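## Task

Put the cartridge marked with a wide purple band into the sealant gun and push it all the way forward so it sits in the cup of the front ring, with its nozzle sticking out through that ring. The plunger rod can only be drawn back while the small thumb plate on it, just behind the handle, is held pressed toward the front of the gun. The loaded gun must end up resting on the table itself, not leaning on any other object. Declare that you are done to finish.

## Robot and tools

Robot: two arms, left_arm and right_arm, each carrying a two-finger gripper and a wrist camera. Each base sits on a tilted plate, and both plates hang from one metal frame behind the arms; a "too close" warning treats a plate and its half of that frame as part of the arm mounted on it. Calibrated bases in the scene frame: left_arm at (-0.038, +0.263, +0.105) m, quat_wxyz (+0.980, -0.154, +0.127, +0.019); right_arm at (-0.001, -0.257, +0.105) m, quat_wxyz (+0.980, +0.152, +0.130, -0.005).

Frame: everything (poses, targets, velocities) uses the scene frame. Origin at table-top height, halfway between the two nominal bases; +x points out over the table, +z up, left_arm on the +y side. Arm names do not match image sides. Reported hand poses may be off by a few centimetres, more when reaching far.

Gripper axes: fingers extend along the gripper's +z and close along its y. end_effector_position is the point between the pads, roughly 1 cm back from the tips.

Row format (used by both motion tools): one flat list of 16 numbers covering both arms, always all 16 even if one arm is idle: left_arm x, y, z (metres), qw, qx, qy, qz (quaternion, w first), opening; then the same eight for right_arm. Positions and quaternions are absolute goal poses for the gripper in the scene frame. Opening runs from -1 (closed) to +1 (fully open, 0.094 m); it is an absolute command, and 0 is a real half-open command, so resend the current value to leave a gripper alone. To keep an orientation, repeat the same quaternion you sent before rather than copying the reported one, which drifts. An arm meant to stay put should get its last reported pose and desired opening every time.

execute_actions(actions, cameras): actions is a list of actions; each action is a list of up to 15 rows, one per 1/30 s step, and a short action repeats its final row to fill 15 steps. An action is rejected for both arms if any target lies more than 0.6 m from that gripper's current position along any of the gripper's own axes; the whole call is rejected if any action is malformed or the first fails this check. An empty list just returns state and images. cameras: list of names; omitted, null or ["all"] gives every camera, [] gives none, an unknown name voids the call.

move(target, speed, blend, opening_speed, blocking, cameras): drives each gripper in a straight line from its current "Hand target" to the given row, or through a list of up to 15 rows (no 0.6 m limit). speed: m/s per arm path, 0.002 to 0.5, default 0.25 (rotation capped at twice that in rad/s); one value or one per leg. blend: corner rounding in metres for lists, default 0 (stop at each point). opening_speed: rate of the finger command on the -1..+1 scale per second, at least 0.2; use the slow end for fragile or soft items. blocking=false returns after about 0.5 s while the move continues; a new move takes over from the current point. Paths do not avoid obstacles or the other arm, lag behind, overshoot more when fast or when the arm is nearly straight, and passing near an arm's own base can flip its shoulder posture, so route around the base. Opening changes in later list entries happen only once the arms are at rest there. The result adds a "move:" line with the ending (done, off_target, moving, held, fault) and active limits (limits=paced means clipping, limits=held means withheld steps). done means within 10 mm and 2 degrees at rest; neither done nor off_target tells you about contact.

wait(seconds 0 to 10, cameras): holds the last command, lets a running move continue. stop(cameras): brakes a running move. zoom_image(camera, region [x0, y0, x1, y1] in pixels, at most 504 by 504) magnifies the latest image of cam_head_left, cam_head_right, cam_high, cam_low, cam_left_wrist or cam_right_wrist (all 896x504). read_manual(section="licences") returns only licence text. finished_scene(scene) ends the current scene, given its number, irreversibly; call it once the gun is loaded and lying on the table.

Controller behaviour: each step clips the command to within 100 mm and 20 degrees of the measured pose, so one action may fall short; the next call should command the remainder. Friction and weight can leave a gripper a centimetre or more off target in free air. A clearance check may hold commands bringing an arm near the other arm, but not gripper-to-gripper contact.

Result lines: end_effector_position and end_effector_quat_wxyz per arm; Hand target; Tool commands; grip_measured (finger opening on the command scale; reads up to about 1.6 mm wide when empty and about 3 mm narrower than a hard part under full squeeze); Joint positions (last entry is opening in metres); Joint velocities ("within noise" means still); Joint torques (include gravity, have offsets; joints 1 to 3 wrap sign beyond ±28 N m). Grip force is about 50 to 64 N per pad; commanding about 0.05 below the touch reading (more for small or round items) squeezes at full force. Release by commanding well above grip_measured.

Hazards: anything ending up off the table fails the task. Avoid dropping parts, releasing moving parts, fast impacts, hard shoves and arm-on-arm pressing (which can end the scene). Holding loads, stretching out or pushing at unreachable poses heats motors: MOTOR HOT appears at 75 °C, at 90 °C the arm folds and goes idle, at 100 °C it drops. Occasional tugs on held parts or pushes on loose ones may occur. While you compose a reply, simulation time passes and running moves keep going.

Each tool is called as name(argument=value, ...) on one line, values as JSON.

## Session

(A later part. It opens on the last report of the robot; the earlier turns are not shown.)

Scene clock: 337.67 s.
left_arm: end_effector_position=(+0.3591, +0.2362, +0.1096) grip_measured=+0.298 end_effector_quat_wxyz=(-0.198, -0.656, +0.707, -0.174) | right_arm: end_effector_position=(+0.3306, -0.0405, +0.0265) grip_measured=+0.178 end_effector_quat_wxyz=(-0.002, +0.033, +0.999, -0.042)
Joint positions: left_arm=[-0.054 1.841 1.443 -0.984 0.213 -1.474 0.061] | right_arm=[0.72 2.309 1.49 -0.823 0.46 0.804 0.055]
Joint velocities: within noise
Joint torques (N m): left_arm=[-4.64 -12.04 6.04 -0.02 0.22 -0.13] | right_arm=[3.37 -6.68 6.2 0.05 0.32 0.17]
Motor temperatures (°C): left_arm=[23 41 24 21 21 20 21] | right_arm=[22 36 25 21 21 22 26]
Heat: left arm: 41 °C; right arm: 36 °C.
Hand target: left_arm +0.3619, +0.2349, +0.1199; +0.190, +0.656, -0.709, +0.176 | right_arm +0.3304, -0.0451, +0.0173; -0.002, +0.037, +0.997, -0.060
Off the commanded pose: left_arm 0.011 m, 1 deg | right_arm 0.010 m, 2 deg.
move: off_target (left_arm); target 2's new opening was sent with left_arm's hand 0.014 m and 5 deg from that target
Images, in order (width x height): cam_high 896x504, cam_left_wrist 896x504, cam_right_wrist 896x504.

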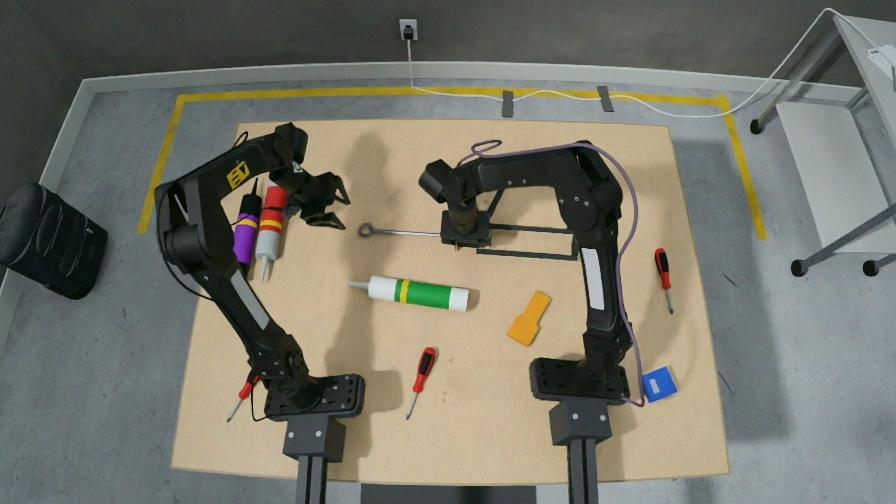

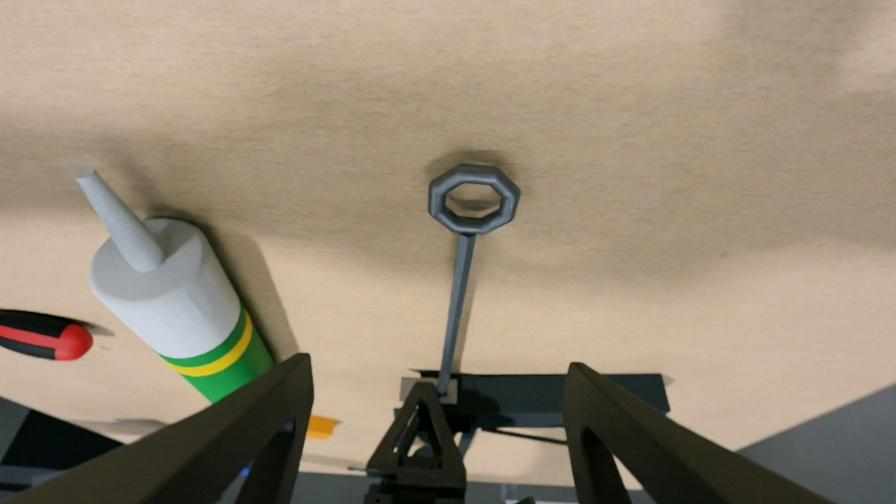

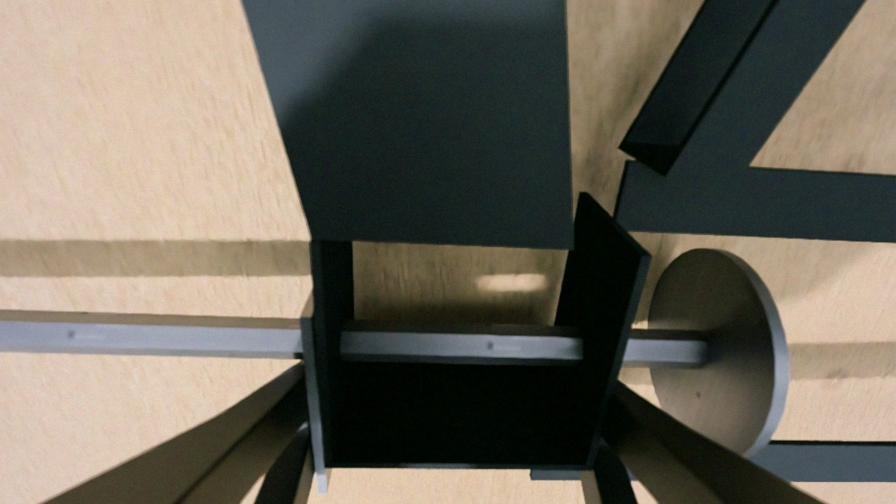

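move(target=[[0.362,0.235,0.12,-0.19,-0.6557,0.7093,-0.1757,0.3, 0.3265,-0.0435,0.0190, -0.0023,0.0374,0.9974,-0.061, 0.42],[0.362,0.235,0.12,-0.19,-0.6557,0.7093,-0.1757,0.3, 0.3265,-0.0435,0.070, -0.0023,0.0374,0.9974,-0.061, 0.42],[0.362,0.235,0.12,-0.19,-0.6557,0.7093,-0.1757,0.3, 0.3265,-0.047,0.080, -0.0023,0.0374,0.9974,-0.061, 1.0]], speed=[0.05,0.08,0.08], cameras=["cam_right_wrist"])

Scene clock: 352.90 s.
left_arm: end_effector_position=(+0.3588, +0.2363, +0.1095) grip_measured=+0.298 end_effector_quat_wxyz=(-0.198, -0.656, +0.707, -0.173) | right_arm: end_effector_position=(+0.3175, -0.0530, +0.0624) grip_measured=+0.998 end_effector_quat_wxyz=(-0.022, +0.033, +0.997, -0.073)
Joint positions: left_arm=[-0.054 1.841 1.443 -0.985 0.212 -1.475 0.061] | right_arm=[0.759 2.257 1.536 -1.02 0.47 0.883 0.094]
Joint velocities: within noise
Joint torques (N m): left_arm=[-4.67 -12.03 6.01 -0.02 0.23 -0.12] | right_arm=[5.14 -11.22 7.79 -0.21 0.13 0.11]
Motor temperatures (°C): left_arm=[23 37 24 21 21 20 20] | right_arm=[22 35 26 21 21 22 26]
Heat: left arm: 37 °C; right arm: 35 °C.
Hand target: left_arm +0.3619, +0.2349, +0.1199; +0.190, +0.656, -0.709, +0.176 | right_arm +0.3261, -0.0472, +0.0799; -0.002, +0.037, +0.997, -0.061
Off the commanded pose: left_arm 0.011 m, 1 deg | right_arm 0.021 m, 3 deg.
move: off_target (left_arm, right_arm); target 3's new opening was sent with right_arm's hand 0.021 m and 3 deg from that target
Images, in order (width x height): cam_right_wrist 896x504.

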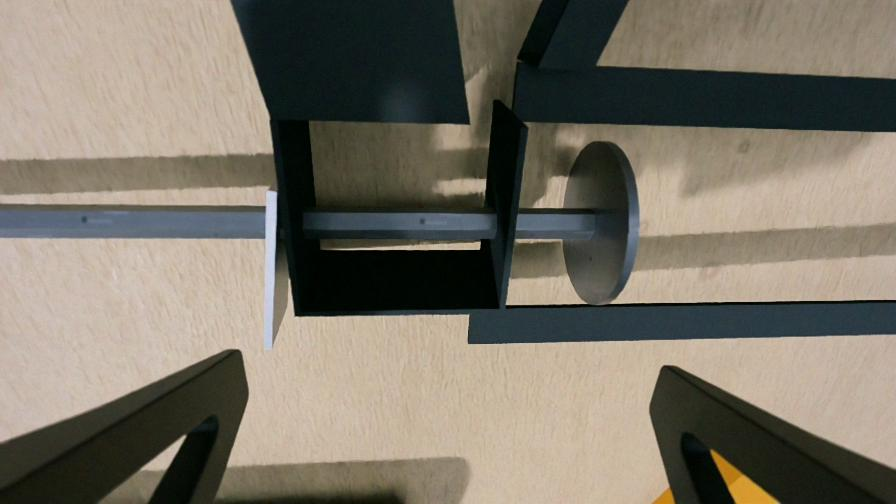

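move(target=[[0.362,0.235,0.12,-0.19,-0.6557,0.7093,-0.1757,0.3, 0.331,-0.0565,0.045, -0.0023,0.0374,0.9974,-0.061, 1.0]], speed=[0.08], cameras=["cam_right_wrist"])

Scene clock: 368.90 s.
left_arm: end_effector_position=(+0.3588, +0.2364, +0.1095) grip_measured=+0.298 end_effector_quat_wxyz=(-0.198, -0.656, +0.707, -0.173) | right_arm: end_effector_position=(+0.3332, -0.0550, +0.0487) grip_measured=+0.998 end_effector_quat_wxyz=(-0.006, +0.044, +0.998, -0.055)
Joint positions: left_arm=[-0.054 1.841 1.443 -0.985 0.212 -1.475 0.061] | right_arm=[0.717 2.257 1.509 -0.919 0.473 0.835 0.094]
Joint velocities: within noise
Joint torques (N m): left_arm=[-4.64 -12.04 6.05 -0.01 0.23 -0.11] | right_arm=[3.96 -8.69 3.67 0.26 0.18 -0.07]
Motor temperatures (°C): left_arm=[23 36 25 21 21 20 20] | right_arm=[23 38 26 21 21 22 25]
Heat: left arm: 36 °C; right arm: 38 °C.
Hand target: left_arm +0.3619, +0.2350, +0.1199; +0.190, +0.656, -0.709, +0.176 | right_arm +0.3311, -0.0566, +0.0451; -0.003, +0.038, +0.997, -0.061
Off the commanded pose: left_arm 0.011 m, 1 deg | right_arm 0.005 m, 1 deg.
move: off_target (left_arm)
Images, in order (width x height): cam_right_wrist 896x504.

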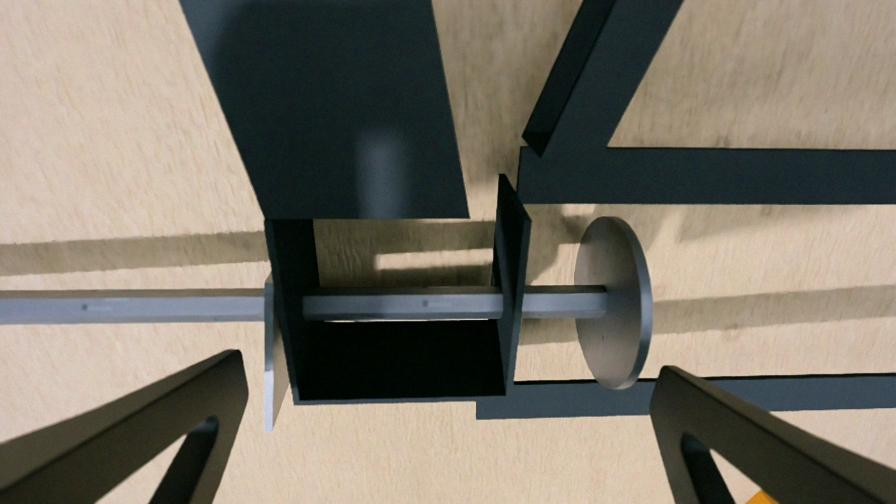

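move(target=[[0.362,0.235,0.12,-0.19,-0.6557,0.7093,-0.1757,0.3, 0.3295,-0.0612,0.030, -0.0023,0.0374,0.9974,-0.061, 1.0]], speed=[0.06], cameras=["cam_right_wrist"])

Scene clock: 380.20 s.
left_arm: end_effector_position=(+0.3588, +0.2364, +0.1095) grip_measured=+0.298 end_effector_quat_wxyz=(-0.198, -0.656, +0.707, -0.173) | right_arm: end_effector_position=(+0.3330, -0.0576, +0.0374) grip_measured=+0.998 end_effector_quat_wxyz=(-0.003, +0.044, +0.998, -0.050)
Joint positions: left_arm=[-0.054 1.841 1.443 -0.985 0.212 -1.475 0.061] | right_arm=[0.701 2.257 1.466 -0.855 0.473 0.811 0.094]
Joint velocities: within noise
Joint torques (N m): left_arm=[-4.64 -12.05 6.06 -0.01 0.24 -0.11] | right_arm=[3.55 -7.98 3.56 0.23 0.2 -0.03]
Motor temperatures (°C): left_arm=[23 35 25 21 21 20 20] | right_arm=[23 37 26 21 21 22 25]
Heat: left arm: 35 °C; right arm: 37 °C.
Hand target: left_arm +0.3619, +0.2349, +0.1199; +0.190, +0.656, -0.709, +0.176 | right_arm +0.3294, -0.0613, +0.0301; -0.003, +0.038, +0.997, -0.061
Off the commanded pose: left_arm 0.011 m, 1 deg | right_arm 0.009 m, 1 deg.
move: off_target (left_arm)
Images, in order (width x height): cam_right_wrist 896x504.

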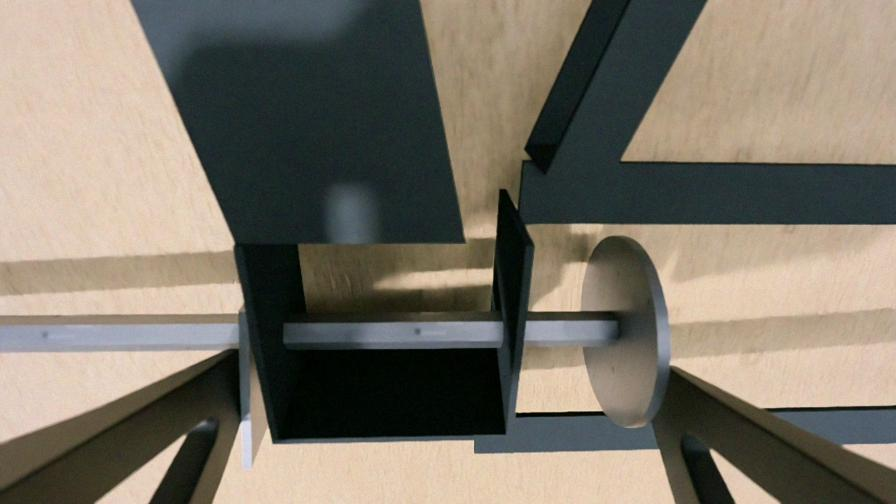

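move(target=[[0.362,0.235,0.12,-0.19,-0.6557,0.7093,-0.1757,0.3, 0.3285,-0.0612,0.0165, -0.0023,0.0374,0.9974,-0.061, 1.0]], speed=[0.04], cameras=["cam_right_wrist"])

Scene clock: 418.60 s.
left_arm: end_effector_position=(+0.3588, +0.2364, +0.1095) grip_measured=+0.298 end_effector_quat_wxyz=(-0.198, -0.656, +0.707, -0.173) | right_arm: end_effector_position=(+0.3283, -0.0569, +0.0267) grip_measured=+0.998 end_effector_quat_wxyz=(-0.007, +0.036, +0.998, -0.050)
Joint positions: left_arm=[-0.054 1.841 1.443 -0.985 0.212 -1.475 0.061] | right_arm=[0.696 2.275 1.446 -0.823 0.467 0.792 0.094]
Joint velocities: within noise
Joint torques (N m): left_arm=[-4.66 -12.04 6.04 0 0.23 -0.12] | right_arm=[3.06 -7.54 3.62 0.42 0.27 0]
Motor temperatures (°C): left_arm=[23 35 25 21 21 20 20] | right_arm=[23 36 26 21 21 22 24]
Heat: left arm: 35 °C; right arm: 36 °C.
Hand target: left_arm +0.3619, +0.2349, +0.1199; +0.190, +0.656, -0.709, +0.176 | right_arm +0.3283, -0.0613, +0.0168; -0.003, +0.037, +0.997, -0.061
Off the commanded pose: left_arm 0.011 m, 1 deg | right_arm 0.011 m, 1 deg.
move: off_target (left_arm, right_arm)
Images, in order (width x height): cam_right_wrist 896x504.

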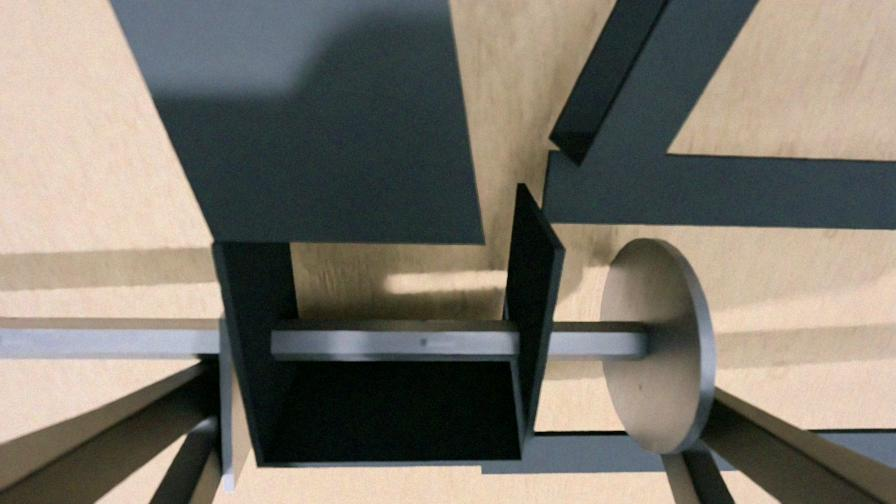

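move(target=[[0.362,0.235,0.12,-0.19,-0.6557,0.7093,-0.1757,0.3, 0.3285,-0.0600,0.0165, -0.0023,0.0374,0.9974,-0.061, 0.7]], speed=[0.04], opening_speed=0.3, cameras=["cam_right_wrist"])

move(target=[[0.362,0.235,0.12,-0.19,-0.6557,0.7093,-0.1757,0.3, 0.3285,-0.0550,0.0165, -0.0023,0.0374,0.9974,-0.061, 0.2]], speed=[0.04], opening_speed=0.3, cameras=["cam_right_wrist"])

Scene clock: 428.47 s.
left_arm: end_effector_position=(+0.3588, +0.2364, +0.1095) grip_measured=+0.298 end_effector_quat_wxyz=(-0.198, -0.657, +0.707, -0.173) | right_arm: end_effector_position=(+0.3293, -0.0559, +0.0263) grip_measured=+0.708 end_effector_quat_wxyz=(-0.006, +0.036, +0.998, -0.048)
Joint positions: left_arm=[-0.054 1.841 1.443 -0.985 0.212 -1.475 0.061] | right_arm=[0.696 2.275 1.446 -0.816 0.466 0.79 0.08]
Joint velocities: within noise
Joint torques (N m): left_arm=[-4.64 -12.04 6.04 -0.01 0.23 -0.12] | right_arm=[3.23 -7.35 4.03 0.32 0.28 0.05]
Motor temperatures (°C): left_arm=[23 35 25 21 21 20 19] | right_arm=[23 36 25 21 21 22 24]
Heat: left arm: 35 °C; right arm: 36 °C.
Hand target: left_arm +0.3619, +0.2349, +0.1199; +0.190, +0.656, -0.709, +0.176 | right_arm +0.3284, -0.0601, +0.0168; -0.002, +0.037, +0.997, -0.061
Off the commanded pose: left_arm 0.011 m, 1 deg | right_arm 0.011 m, 2 deg.
move: off_target (left_arm, right_arm)
Images, in order (width x height): cam_right_wrist 896x504.

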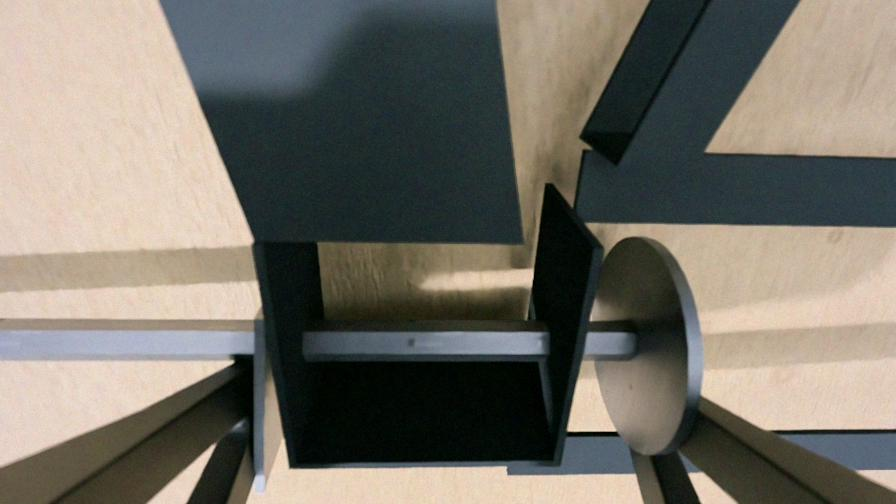

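Scene clock: 430.33 s.
left_arm: end_effector_position=(+0.3588, +0.2364, +0.1095) grip_measured=+0.298 end_effector_quat_wxyz=(-0.198, -0.657, +0.707, -0.173) | right_arm: end_effector_position=(+0.3293, -0.0590, +0.0266) grip_measured=+0.209 end_effector_quat_wxyz=(-0.004, +0.037, +0.998, -0.056)
Joint positions: left_arm=[-0.054 1.841 1.443 -0.985 0.212 -1.475 0.061] | right_arm=[0.696 2.275 1.446 -0.825 0.48 0.796 0.057]
Joint velocities: within noise
Joint torques (N m): left_arm=[-4.67 -12.04 6.04 0 0.24 -0.11] | right_arm=[3.88 -6.31 5.65 0.31 0.13 0.09]
Motor temperatures (°C): left_arm=[23 35 25 21 21 20 19] | right_arm=[23 35 25 21 21 22 24]
Heat: left arm: 35 °C; right arm: 35 °C.
Hand target: left_arm +0.3619, +0.2349, +0.1199; +0.190, +0.656, -0.709, +0.176 | right_arm +0.3283, -0.0552, +0.0168; -0.002, +0.037, +0.997, -0.061
Off the commanded pose: left_arm 0.011 m, 1 deg | right_arm 0.011 m, 1 deg.
move: off_target (left_arm, right_arm)
Images, in order (width x height): cam_right_wrist 896x504.

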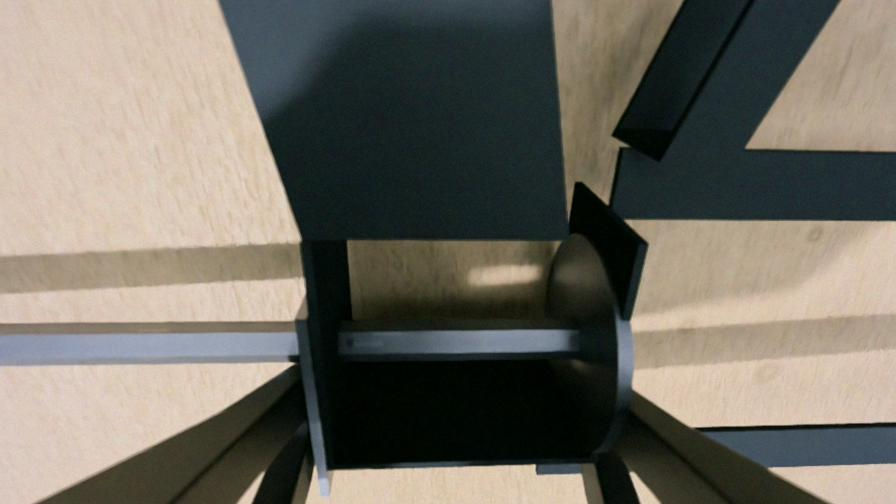

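move(target=[[0.36,0.33,0.20,0,0,1,0,0.8, 0.3285,-0.045,0.0165, -0.0023,0.0374,0.9974,-0.061, 0.2],[0.36,0.45,0.20,0,0,1,0,0.8, 0.337,0.06,0.0165, -0.0023,0.0374,0.9974,-0.061, 0.2]], speed=[0.15,0.07])

Scene clock: 456.17 s.
left_arm: end_effector_position=(+0.3575, +0.4492, +0.1989) grip_measured=+0.798 end_effector_quat_wxyz=(-0.001, -0.003, +1.000, +0.006) | right_arm: end_effector_position=(+0.3466, +0.0477, +0.0276) grip_measured=+0.209 end_effector_quat_wxyz=(+0.001, +0.046, +0.997, -0.060)
Joint positions: left_arm=[0.199 1.728 1.857 -1.374 -0.255 0.271 0.084] | right_arm=[0.839 2.671 2.079 -1.137 0.475 0.974 0.057]
Joint velocities: within noise
Joint torques (N m): left_arm=[-1.62 -10.04 7.28 0.15 0.15 0.11] | right_arm=[5.97 -7.73 7.53 0.17 -0.03 0.09]
Motor temperatures (°C): left_arm=[23 35 25 21 21 20 19] | right_arm=[23 33 26 21 21 22 24]
Heat: left arm: 35 °C; right arm: 33 °C.
Hand target: left_arm +0.3599, +0.4500, +0.2000; +0.000, +0.000, +1.000, +0.000 | right_arm +0.3366, +0.0592, +0.0167; -0.002, +0.037, +0.997, -0.061
Off the commanded pose: left_arm 0.003 m, 1 deg | right_arm 0.019 m, 1 deg.
move: off_target (right_arm)

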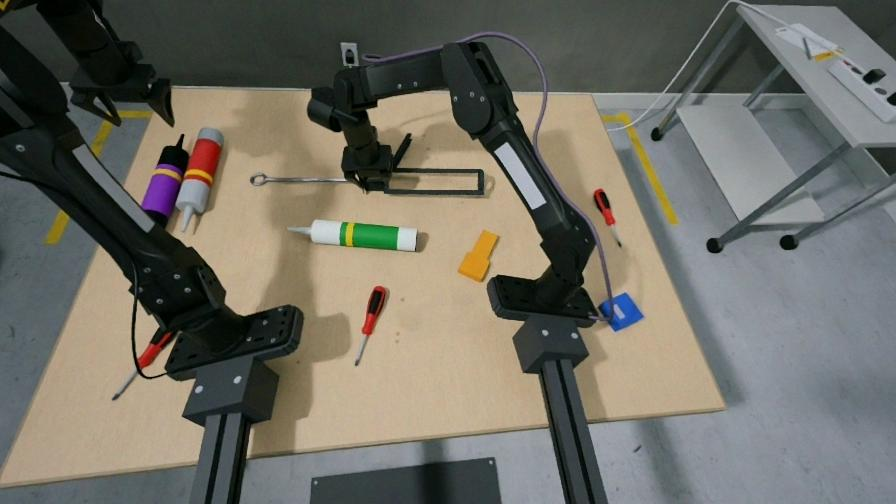

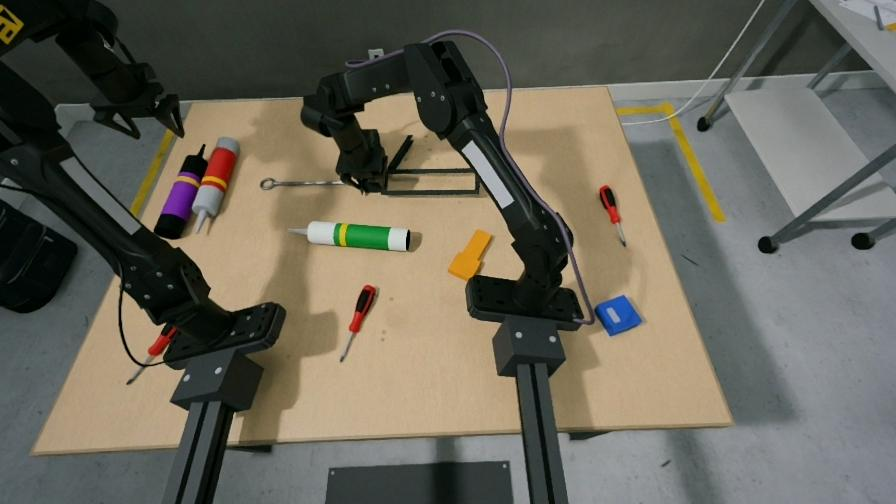

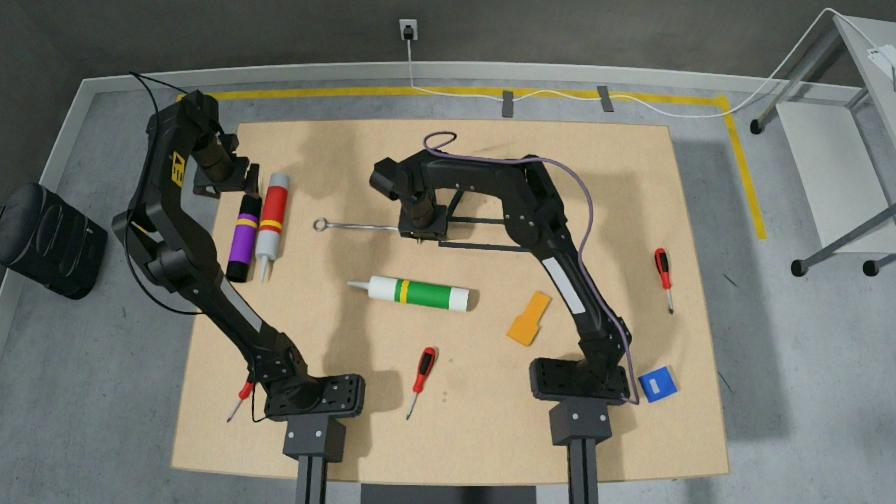

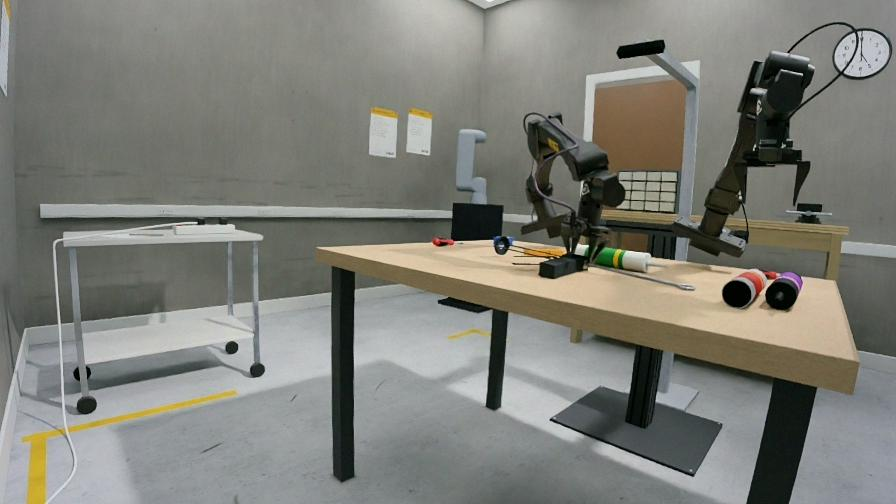

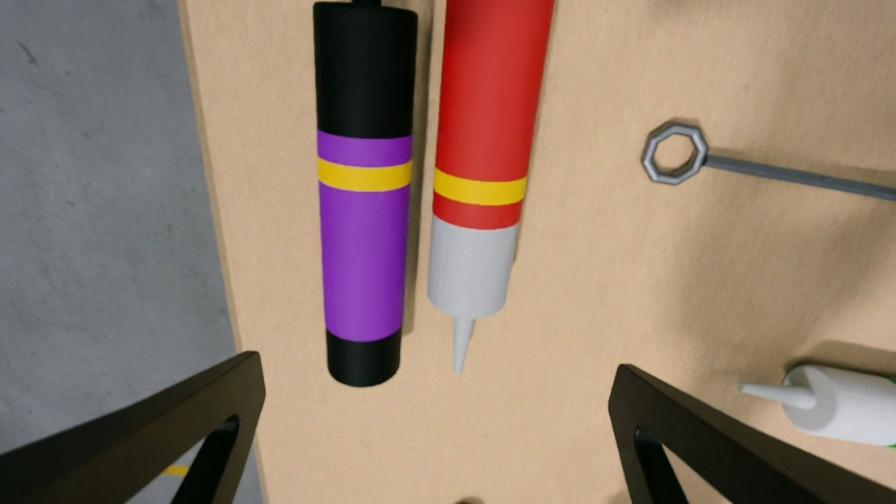

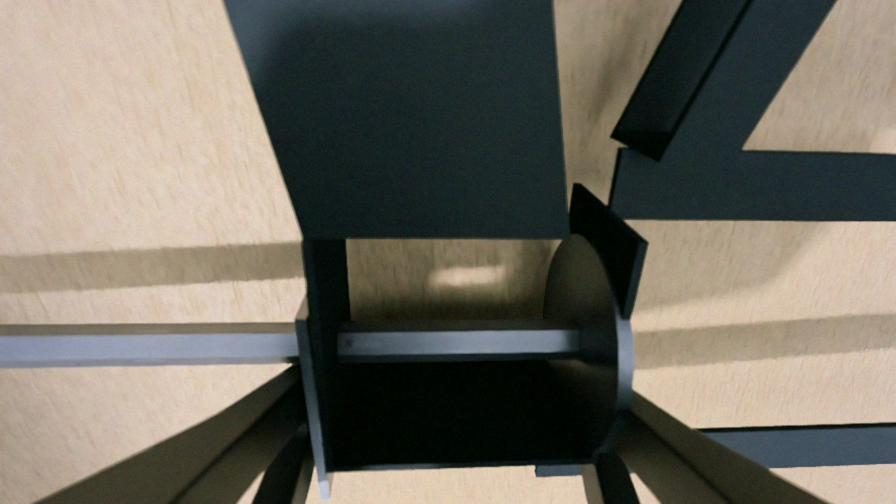

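move(target=[[0.332,0.4945,0.12,0.1045,0.0156,0.9944,-0.0016,0.5, 0.3366,0.0592,0.0167, -0.0023,0.0374,0.9974,-0.061, 0.2]], speed=[0.15], cameras=["cam_left_wrist"])

Scene clock: 488.07 s.
left_arm: end_effector_position=(+0.3336, +0.4951, +0.1142) grip_measured=+0.502 end_effector_quat_wxyz=(+0.093, +0.013, +0.996, -0.001) | right_arm: end_effector_position=(+0.3466, +0.0477, +0.0276) grip_measured=+0.209 end_effector_quat_wxyz=(+0.001, +0.046, +0.997, -0.060)
Joint positions: left_arm=[0.464 1.591 1.358 -0.805 -0.053 0.573 0.071] | right_arm=[0.839 2.671 2.079 -1.137 0.475 0.974 0.057]
Joint velocities: within noise
Joint torques (N m): left_arm=[-0.81 -12.82 4 0.61 0.22 0.12] | right_arm=[5.96 -8.08 6.79 0.21 -0.03 0.09]
Motor temperatures (°C): left_arm=[23 35 26 20 21 20 19] | right_arm=[24 36 27 21 21 22 24]
Heat: left arm: 35 °C; right arm: 36 °C.
Hand target: left_arm +0.3320, +0.4945, +0.1199; +0.104, +0.016, +0.994, -0.002 | right_arm +0.3363, +0.0584, +0.0169; -0.002, +0.037, +0.997, -0.061
Off the commanded pose: left_arm 0.006 m, 1 deg | right_arm 0.019 m, 1 deg.
move: off_target (right_arm)
Images, in order (width x height): cam_left_wrist 896x504.

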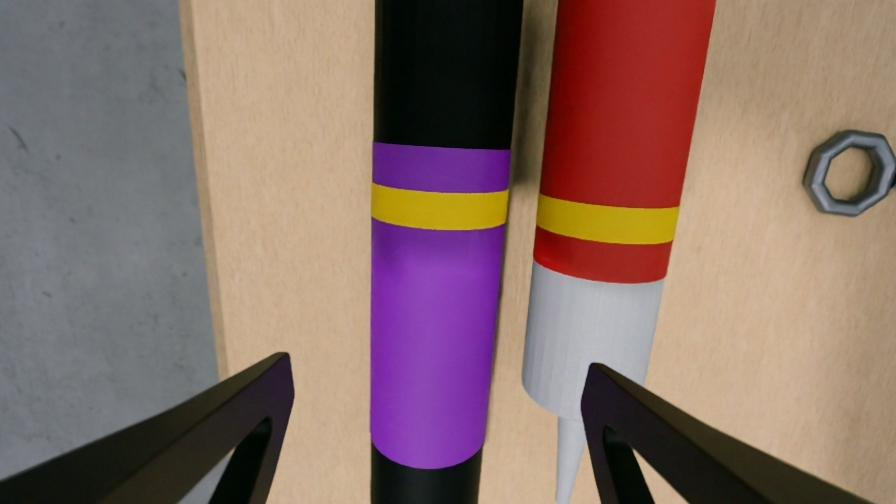

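move(target=[[0.332,0.498,0.065,0.1045,0.0156,0.9944,-0.0016,0.2, 0.3366,0.0592,0.0167, -0.0023,0.0374,0.9974,-0.061, 0.2]], speed=[0.1], cameras=["cam_left_wrist"])

Scene clock: 513.97 s.
left_arm: end_effector_position=(+0.3360, +0.5020, +0.0760) grip_measured=+0.202 end_effector_quat_wxyz=(+0.111, +0.011, +0.994, +0.010) | right_arm: end_effector_position=(+0.3466, +0.0477, +0.0276) grip_measured=+0.209 end_effector_quat_wxyz=(+0.001, +0.046, +0.997, -0.060)
Joint positions: left_arm=[0.496 1.637 1.255 -0.611 -0.034 0.602 0.056] | right_arm=[0.839 2.671 2.079 -1.137 0.475 0.974 0.057]
Joint velocities: within noise
Joint torques (N m): left_arm=[-0.58 -8.88 4.16 0.65 0.26 0.12] | right_arm=[5.96 -8.06 6.78 0.21 -0.03 0.08]
Motor temperatures (°C): left_arm=[23 42 25 21 21 20 19] | right_arm=[25 36 27 21 21 22 24]
Heat: left arm: 42 °C; right arm: 36 °C.
Hand target: left_arm +0.3319, +0.4979, +0.0654; +0.105, +0.015, +0.994, -0.002 | right_arm +0.3363, +0.0584, +0.0169; -0.002, +0.037, +0.997, -0.061
Off the commanded pose: left_arm 0.012 m, 2 deg | right_arm 0.019 m, 1 deg.
move: off_target (left_arm, right_arm)
Images, in order (width x height): cam_left_wrist 896x504.

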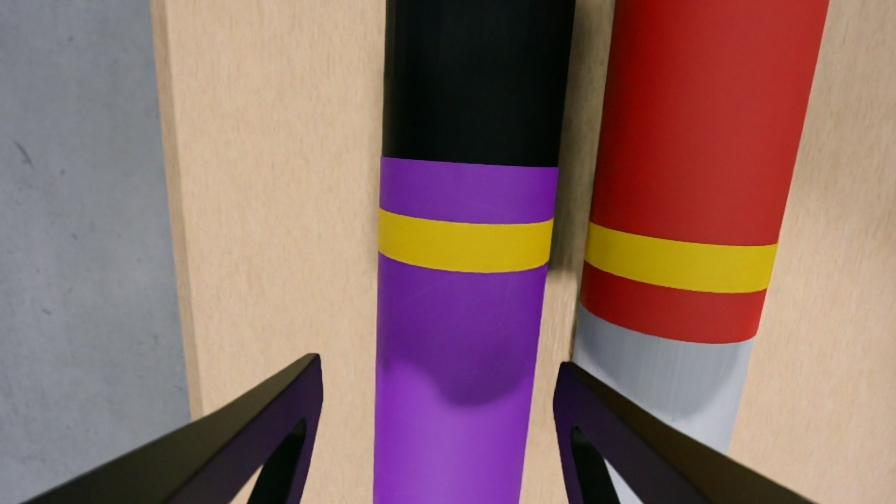

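move(target=[[0.332,0.4940,0.05,0.1045,0.0156,0.9944,-0.0016,0.2, 0.3366,0.0592,0.0167, -0.0023,0.0374,0.9974,-0.061, 0.2]], speed=[0.05], cameras=["cam_left_wrist"])

Scene clock: 522.50 s.
left_arm: end_effector_position=(+0.3367, +0.5001, +0.0627) grip_measured=+0.202 end_effector_quat_wxyz=(+0.114, +0.011, +0.993, +0.012) | right_arm: end_effector_position=(+0.3466, +0.0477, +0.0276) grip_measured=+0.209 end_effector_quat_wxyz=(+0.001, +0.046, +0.997, -0.060)
Joint positions: left_arm=[0.496 1.658 1.224 -0.553 -0.034 0.602 0.056] | right_arm=[0.839 2.671 2.079 -1.137 0.475 0.974 0.057]
Joint velocities: within noise
Joint torques (N m): left_arm=[-0.98 -8.62 3.89 0.67 0.23 0.09] | right_arm=[5.96 -8.06 6.79 0.21 -0.03 0.09]
Motor temperatures (°C): left_arm=[22 39 25 21 21 20 19] | right_arm=[25 36 27 21 21 22 24]
Heat: left arm: 39 °C; right arm: 36 °C.
Hand target: left_arm +0.3318, +0.4938, +0.0504; +0.104, +0.015, +0.994, -0.002 | right_arm +0.3363, +0.0584, +0.0169; -0.002, +0.037, +0.997, -0.061
Off the commanded pose: left_arm 0.015 m, 2 deg | right_arm 0.019 m, 1 deg.
move: off_target (left_arm, right_arm)
Images, in order (width x height): cam_left_wrist 896x504.

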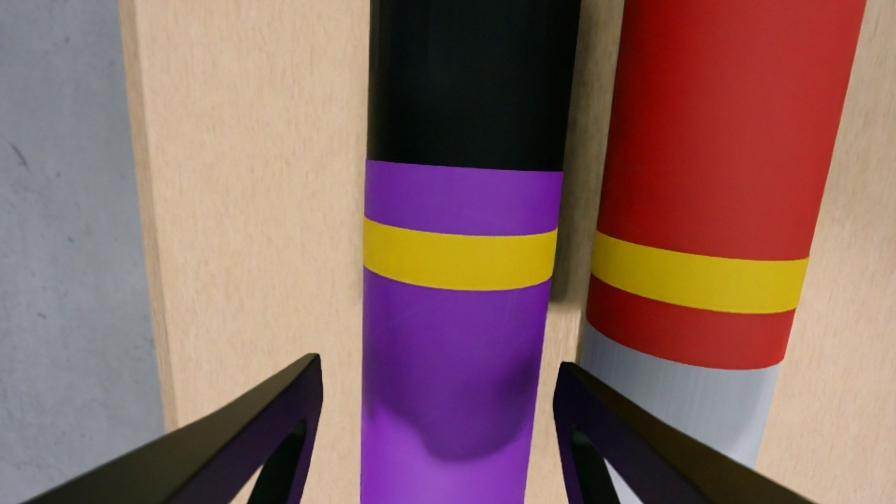

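move(target=[[0.331,0.4895,0.038,0.1045,0.0156,0.9944,-0.0016,0.2, 0.3366,0.0592,0.0167, -0.0023,0.0374,0.9974,-0.061, 0.2]], speed=[0.05], cameras=["cam_left_wrist"])

Scene clock: 527.10 s.
left_arm: end_effector_position=(+0.3353, +0.4972, +0.0504) grip_measured=+0.202 end_effector_quat_wxyz=(+0.114, +0.011, +0.993, +0.012) | right_arm: end_effector_position=(+0.3466, +0.0477, +0.0276) grip_measured=+0.209 end_effector_quat_wxyz=(+0.001, +0.046, +0.997, -0.060)
Joint positions: left_arm=[0.496 1.676 1.192 -0.504 -0.034 0.602 0.056] | right_arm=[0.839 2.671 2.079 -1.137 0.475 0.974 0.057]
Joint velocities: within noise
Joint torques (N m): left_arm=[-1.37 -8.58 3.7 0.66 0.2 0.04] | right_arm=[5.96 -8.09 6.78 0.21 -0.03 0.09]
Motor temperatures (°C): left_arm=[22 39 25 21 21 20 19] | right_arm=[25 37 27 21 20 22 24]
Heat: left arm: 39 °C; right arm: 37 °C.
Hand target: left_arm +0.3307, +0.4893, +0.0383; +0.104, +0.016, +0.994, -0.002 | right_arm +0.3363, +0.0584, +0.0169; -0.002, +0.037, +0.997, -0.061
Off the commanded pose: left_arm 0.015 m, 2 deg | right_arm 0.019 m, 1 deg.
move: off_target (left_arm, right_arm)
Images, in order (width x height): cam_left_wrist 896x504.

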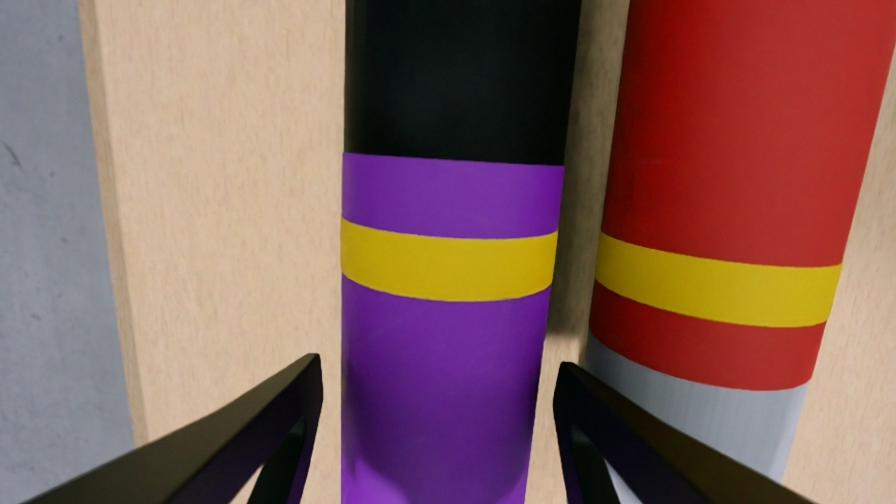

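move(target=[[0.330,0.4885,0.023,0.1045,0.0156,0.9944,-0.0016,0.2, 0.3366,0.0592,0.0167, -0.0023,0.0374,0.9974,-0.061, 0.2]], speed=[0.04], cameras=["cam_left_wrist"])

Scene clock: 533.33 s.
left_arm: end_effector_position=(+0.3357, +0.4950, +0.0357) grip_measured=+0.202 end_effector_quat_wxyz=(+0.114, +0.011, +0.993, +0.012) | right_arm: end_effector_position=(+0.3466, +0.0477, +0.0276) grip_measured=+0.209 end_effector_quat_wxyz=(+0.001, +0.046, +0.997, -0.060)
Joint positions: left_arm=[0.496 1.708 1.17 -0.449 -0.034 0.602 0.056] | right_arm=[0.839 2.671 2.079 -1.137 0.475 0.974 0.057]
Joint velocities: within noise
Joint torques (N m): left_arm=[-0.98 -8.62 3.6 0.67 0.22 0.09] | right_arm=[5.96 -8.06 6.78 0.21 -0.02 0.09]
Motor temperatures (°C): left_arm=[22 38 25 21 21 20 19] | right_arm=[25 37 27 21 20 22 24]
Heat: left arm: 38 °C; right arm: 37 °C.
Hand target: left_arm +0.3297, +0.4883, +0.0234; +0.104, +0.015, +0.994, -0.002 | right_arm +0.3363, +0.0584, +0.0169; -0.002, +0.037, +0.997, -0.061
Off the commanded pose: left_arm 0.015 m, 2 deg | right_arm 0.019 m, 1 deg.
move: off_target (left_arm, right_arm)
Images, in order (width x height): cam_left_wrist 896x504.

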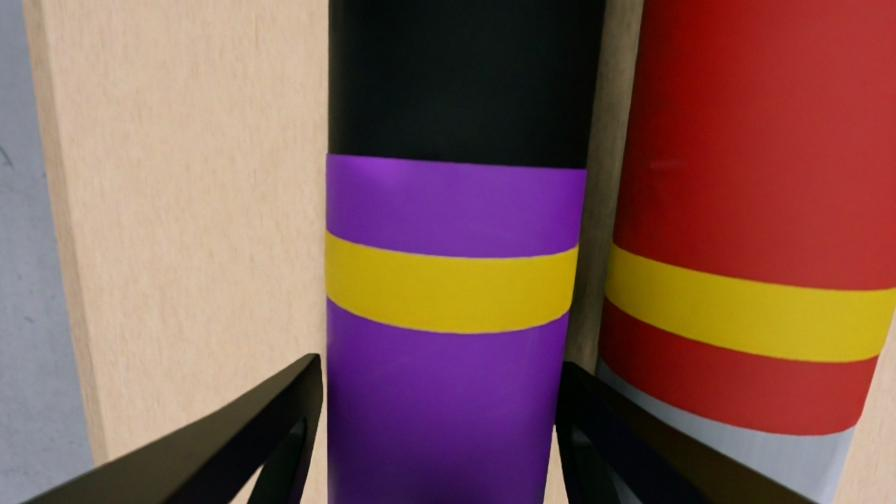

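move(target=[[0.330,0.4885,0.023,0.1045,0.0156,0.9944,-0.0016,-0.2, 0.3366,0.0592,0.0167, -0.0023,0.0374,0.9974,-0.061, 0.2]], speed=[0.04], opening_speed=0.3, cameras=["cam_left_wrist"])

Scene clock: 539.17 s.
left_arm: end_effector_position=(+0.3359, +0.4950, +0.0358) grip_measured=+0.024 end_effector_quat_wxyz=(+0.115, +0.011, +0.993, +0.012) | right_arm: end_effector_position=(+0.3466, +0.0477, +0.0276) grip_measured=+0.209 end_effector_quat_wxyz=(+0.001, +0.046, +0.997, -0.060)
Joint positions: left_arm=[0.496 1.708 1.17 -0.448 -0.034 0.602 0.048] | right_arm=[0.839 2.671 2.079 -1.137 0.475 0.974 0.057]
Joint velocities: within noise
Joint torques (N m): left_arm=[-0.99 -8.61 3.59 0.66 0.24 0.09] | right_arm=[5.94 -8.06 6.79 0.21 -0.03 0.09]
Motor temperatures (°C): left_arm=[22 37 25 21 21 20 19] | right_arm=[25 37 27 21 20 22 24]
Heat: left arm: 37 °C; right arm: 37 °C.
Hand target: left_arm +0.3297, +0.4883, +0.0234; +0.104, +0.015, +0.994, -0.002 | right_arm +0.3363, +0.0584, +0.0169; -0.002, +0.037, +0.997, -0.061
Off the commanded pose: left_arm 0.016 m, 2 deg | right_arm 0.019 m, 1 deg.
move: off_target (left_arm, right_arm)
Images, in order (width x height): cam_left_wrist 896x504.

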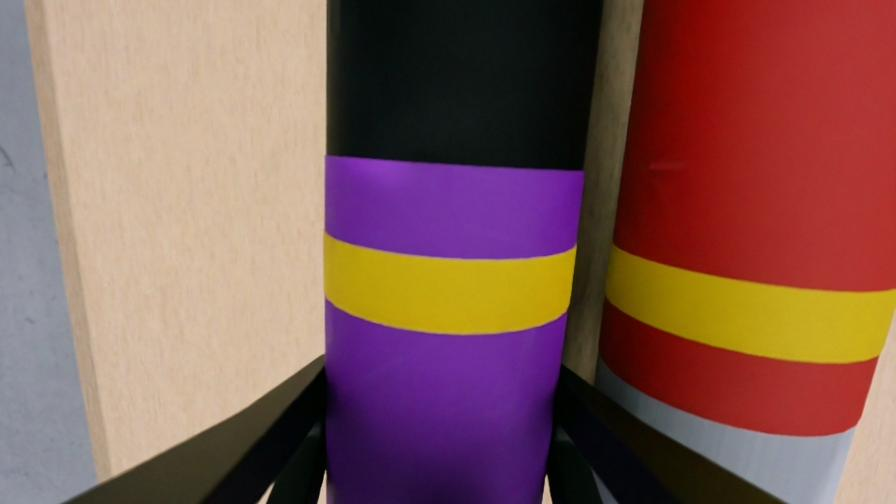

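move(target=[[0.330,0.490,0.05,0.1045,0.0156,0.9944,-0.0016,-0.25, 0.342,0.047,0.019, -0.0023,0.0374,0.9974,-0.061, 0.2],[0.330,0.485,0.12,0.1045,0.0156,0.9944,-0.0016,-0.25, 0.342,0.047,0.019, -0.0023,0.0374,0.9974,-0.061, 0.55],[0.330,0.475,0.17,0.1045,0.0156,0.9944,-0.0016,-0.25, 0.342,0.047,0.12, -0.0023,0.0374,0.9974,-0.061, 0.55]], speed=[0.05,0.12,0.12])

Scene clock: 554.00 s.
left_arm: end_effector_position=(+0.3181, +0.4699, +0.1436) grip_measured=+0.024 end_effector_quat_wxyz=(+0.071, +0.019, +0.997, -0.018) | right_arm: end_effector_position=(+0.3384, +0.0406, +0.0996) grip_measured=+0.548 end_effector_quat_wxyz=(-0.014, +0.033, +0.996, -0.079)
Joint positions: left_arm=[0.404 1.515 1.373 -0.956 -0.075 0.526 0.048] | right_arm=[0.9 2.627 2.251 -1.437 0.462 1.037 0.073]
Joint velocities: within noise
Joint torques (N m): left_arm=[-2.74 -13.48 8.35 0.38 0.07 -0.11] | right_arm=[5.78 -13.04 8.7 -0.24 -0.02 0.14]
Motor temperatures (°C): left_arm=[22 37 25 21 21 20 20] | right_arm=[25 38 27 21 20 22 24]
Heat: left arm: 37 °C; right arm: 38 °C.
Hand target: left_arm +0.3291, +0.4747, +0.1698; +0.105, +0.016, +0.994, -0.002 | right_arm +0.3417, +0.0466, +0.1197; -0.002, +0.037, +0.997, -0.061
Off the commanded pose: left_arm 0.029 m, 4 deg | right_arm 0.022 m, 3 deg.
move: off_target (left_arm, right_arm)

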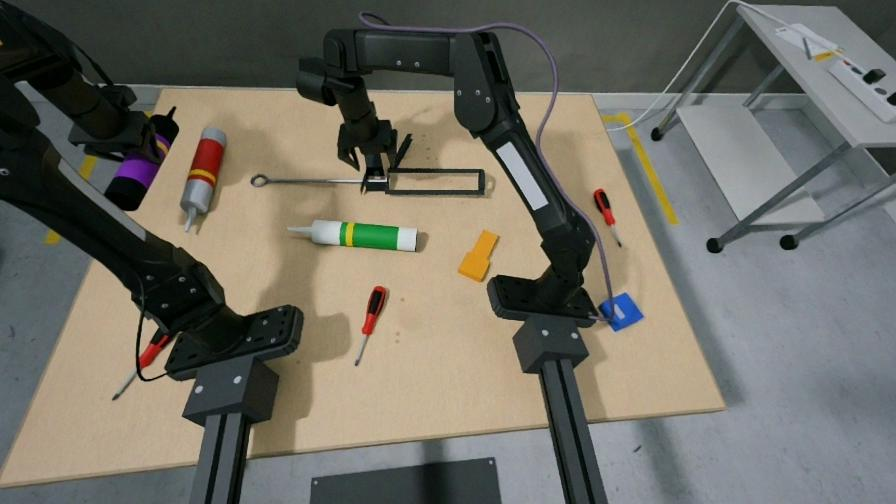

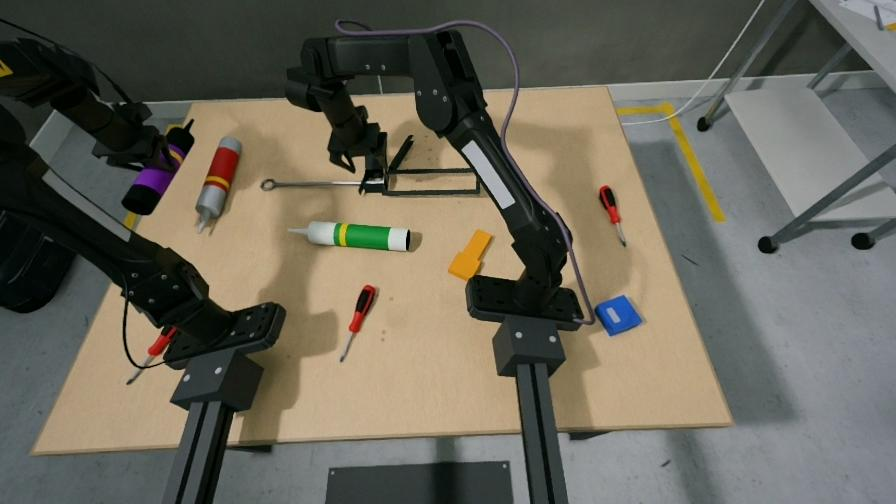

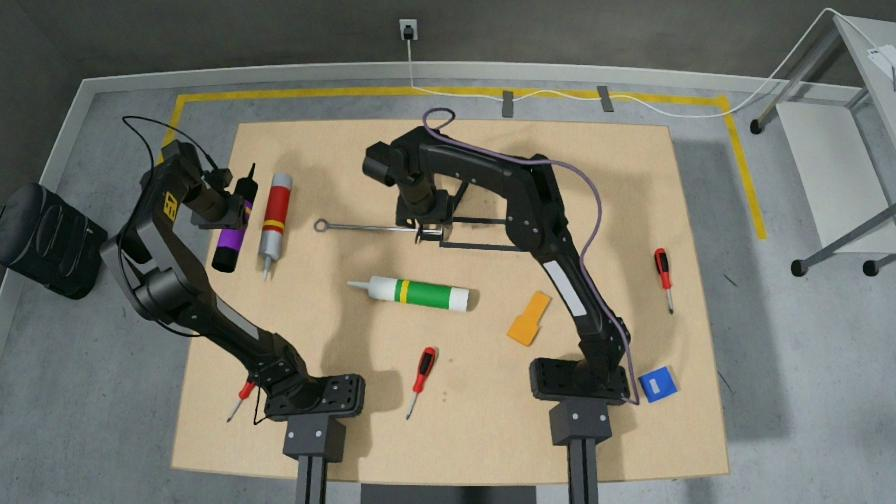

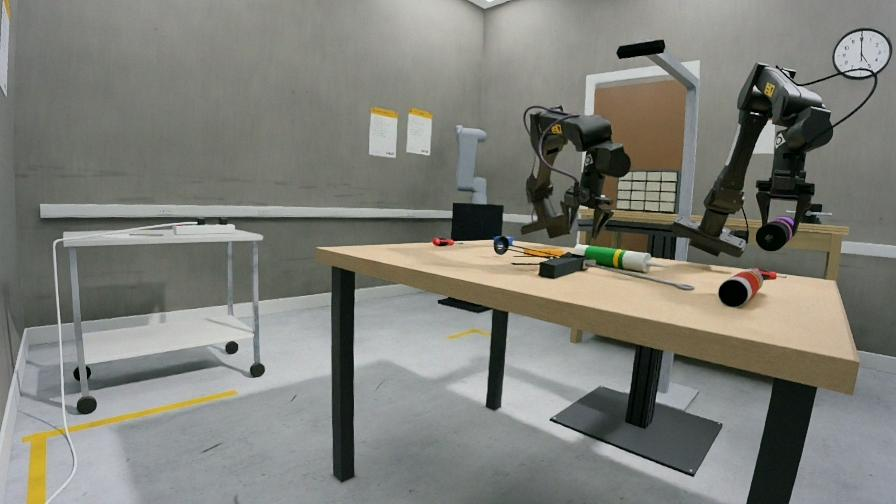

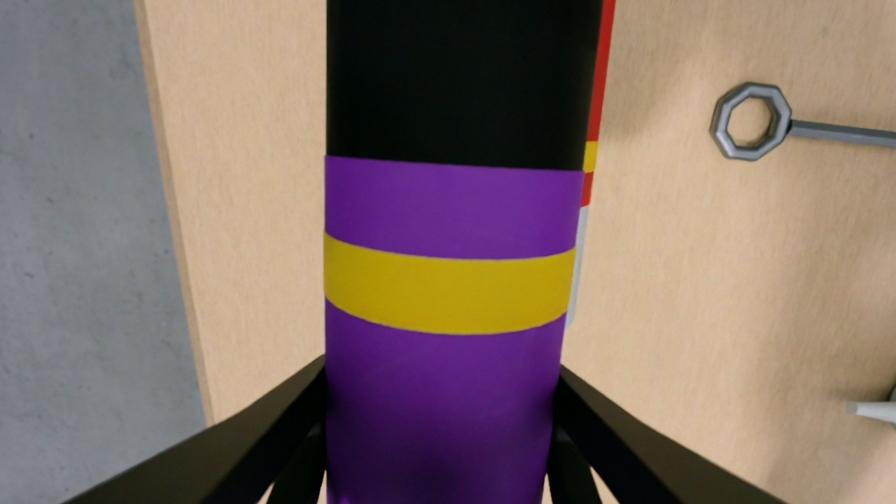

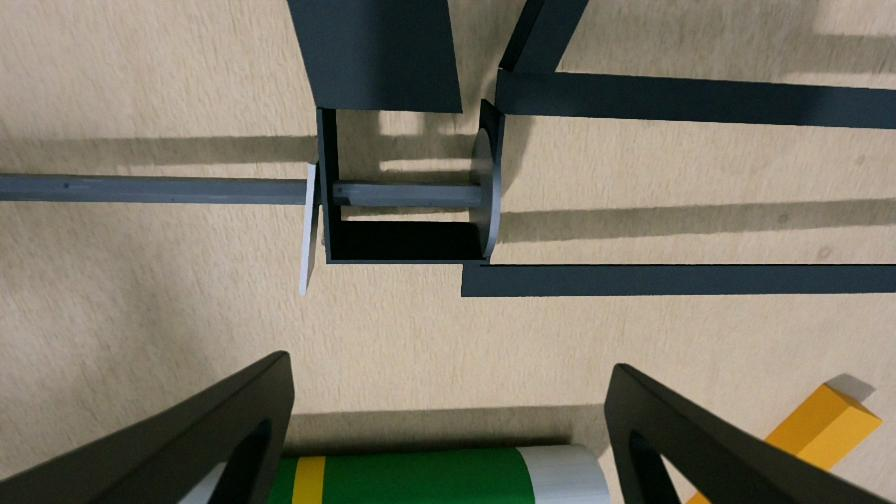

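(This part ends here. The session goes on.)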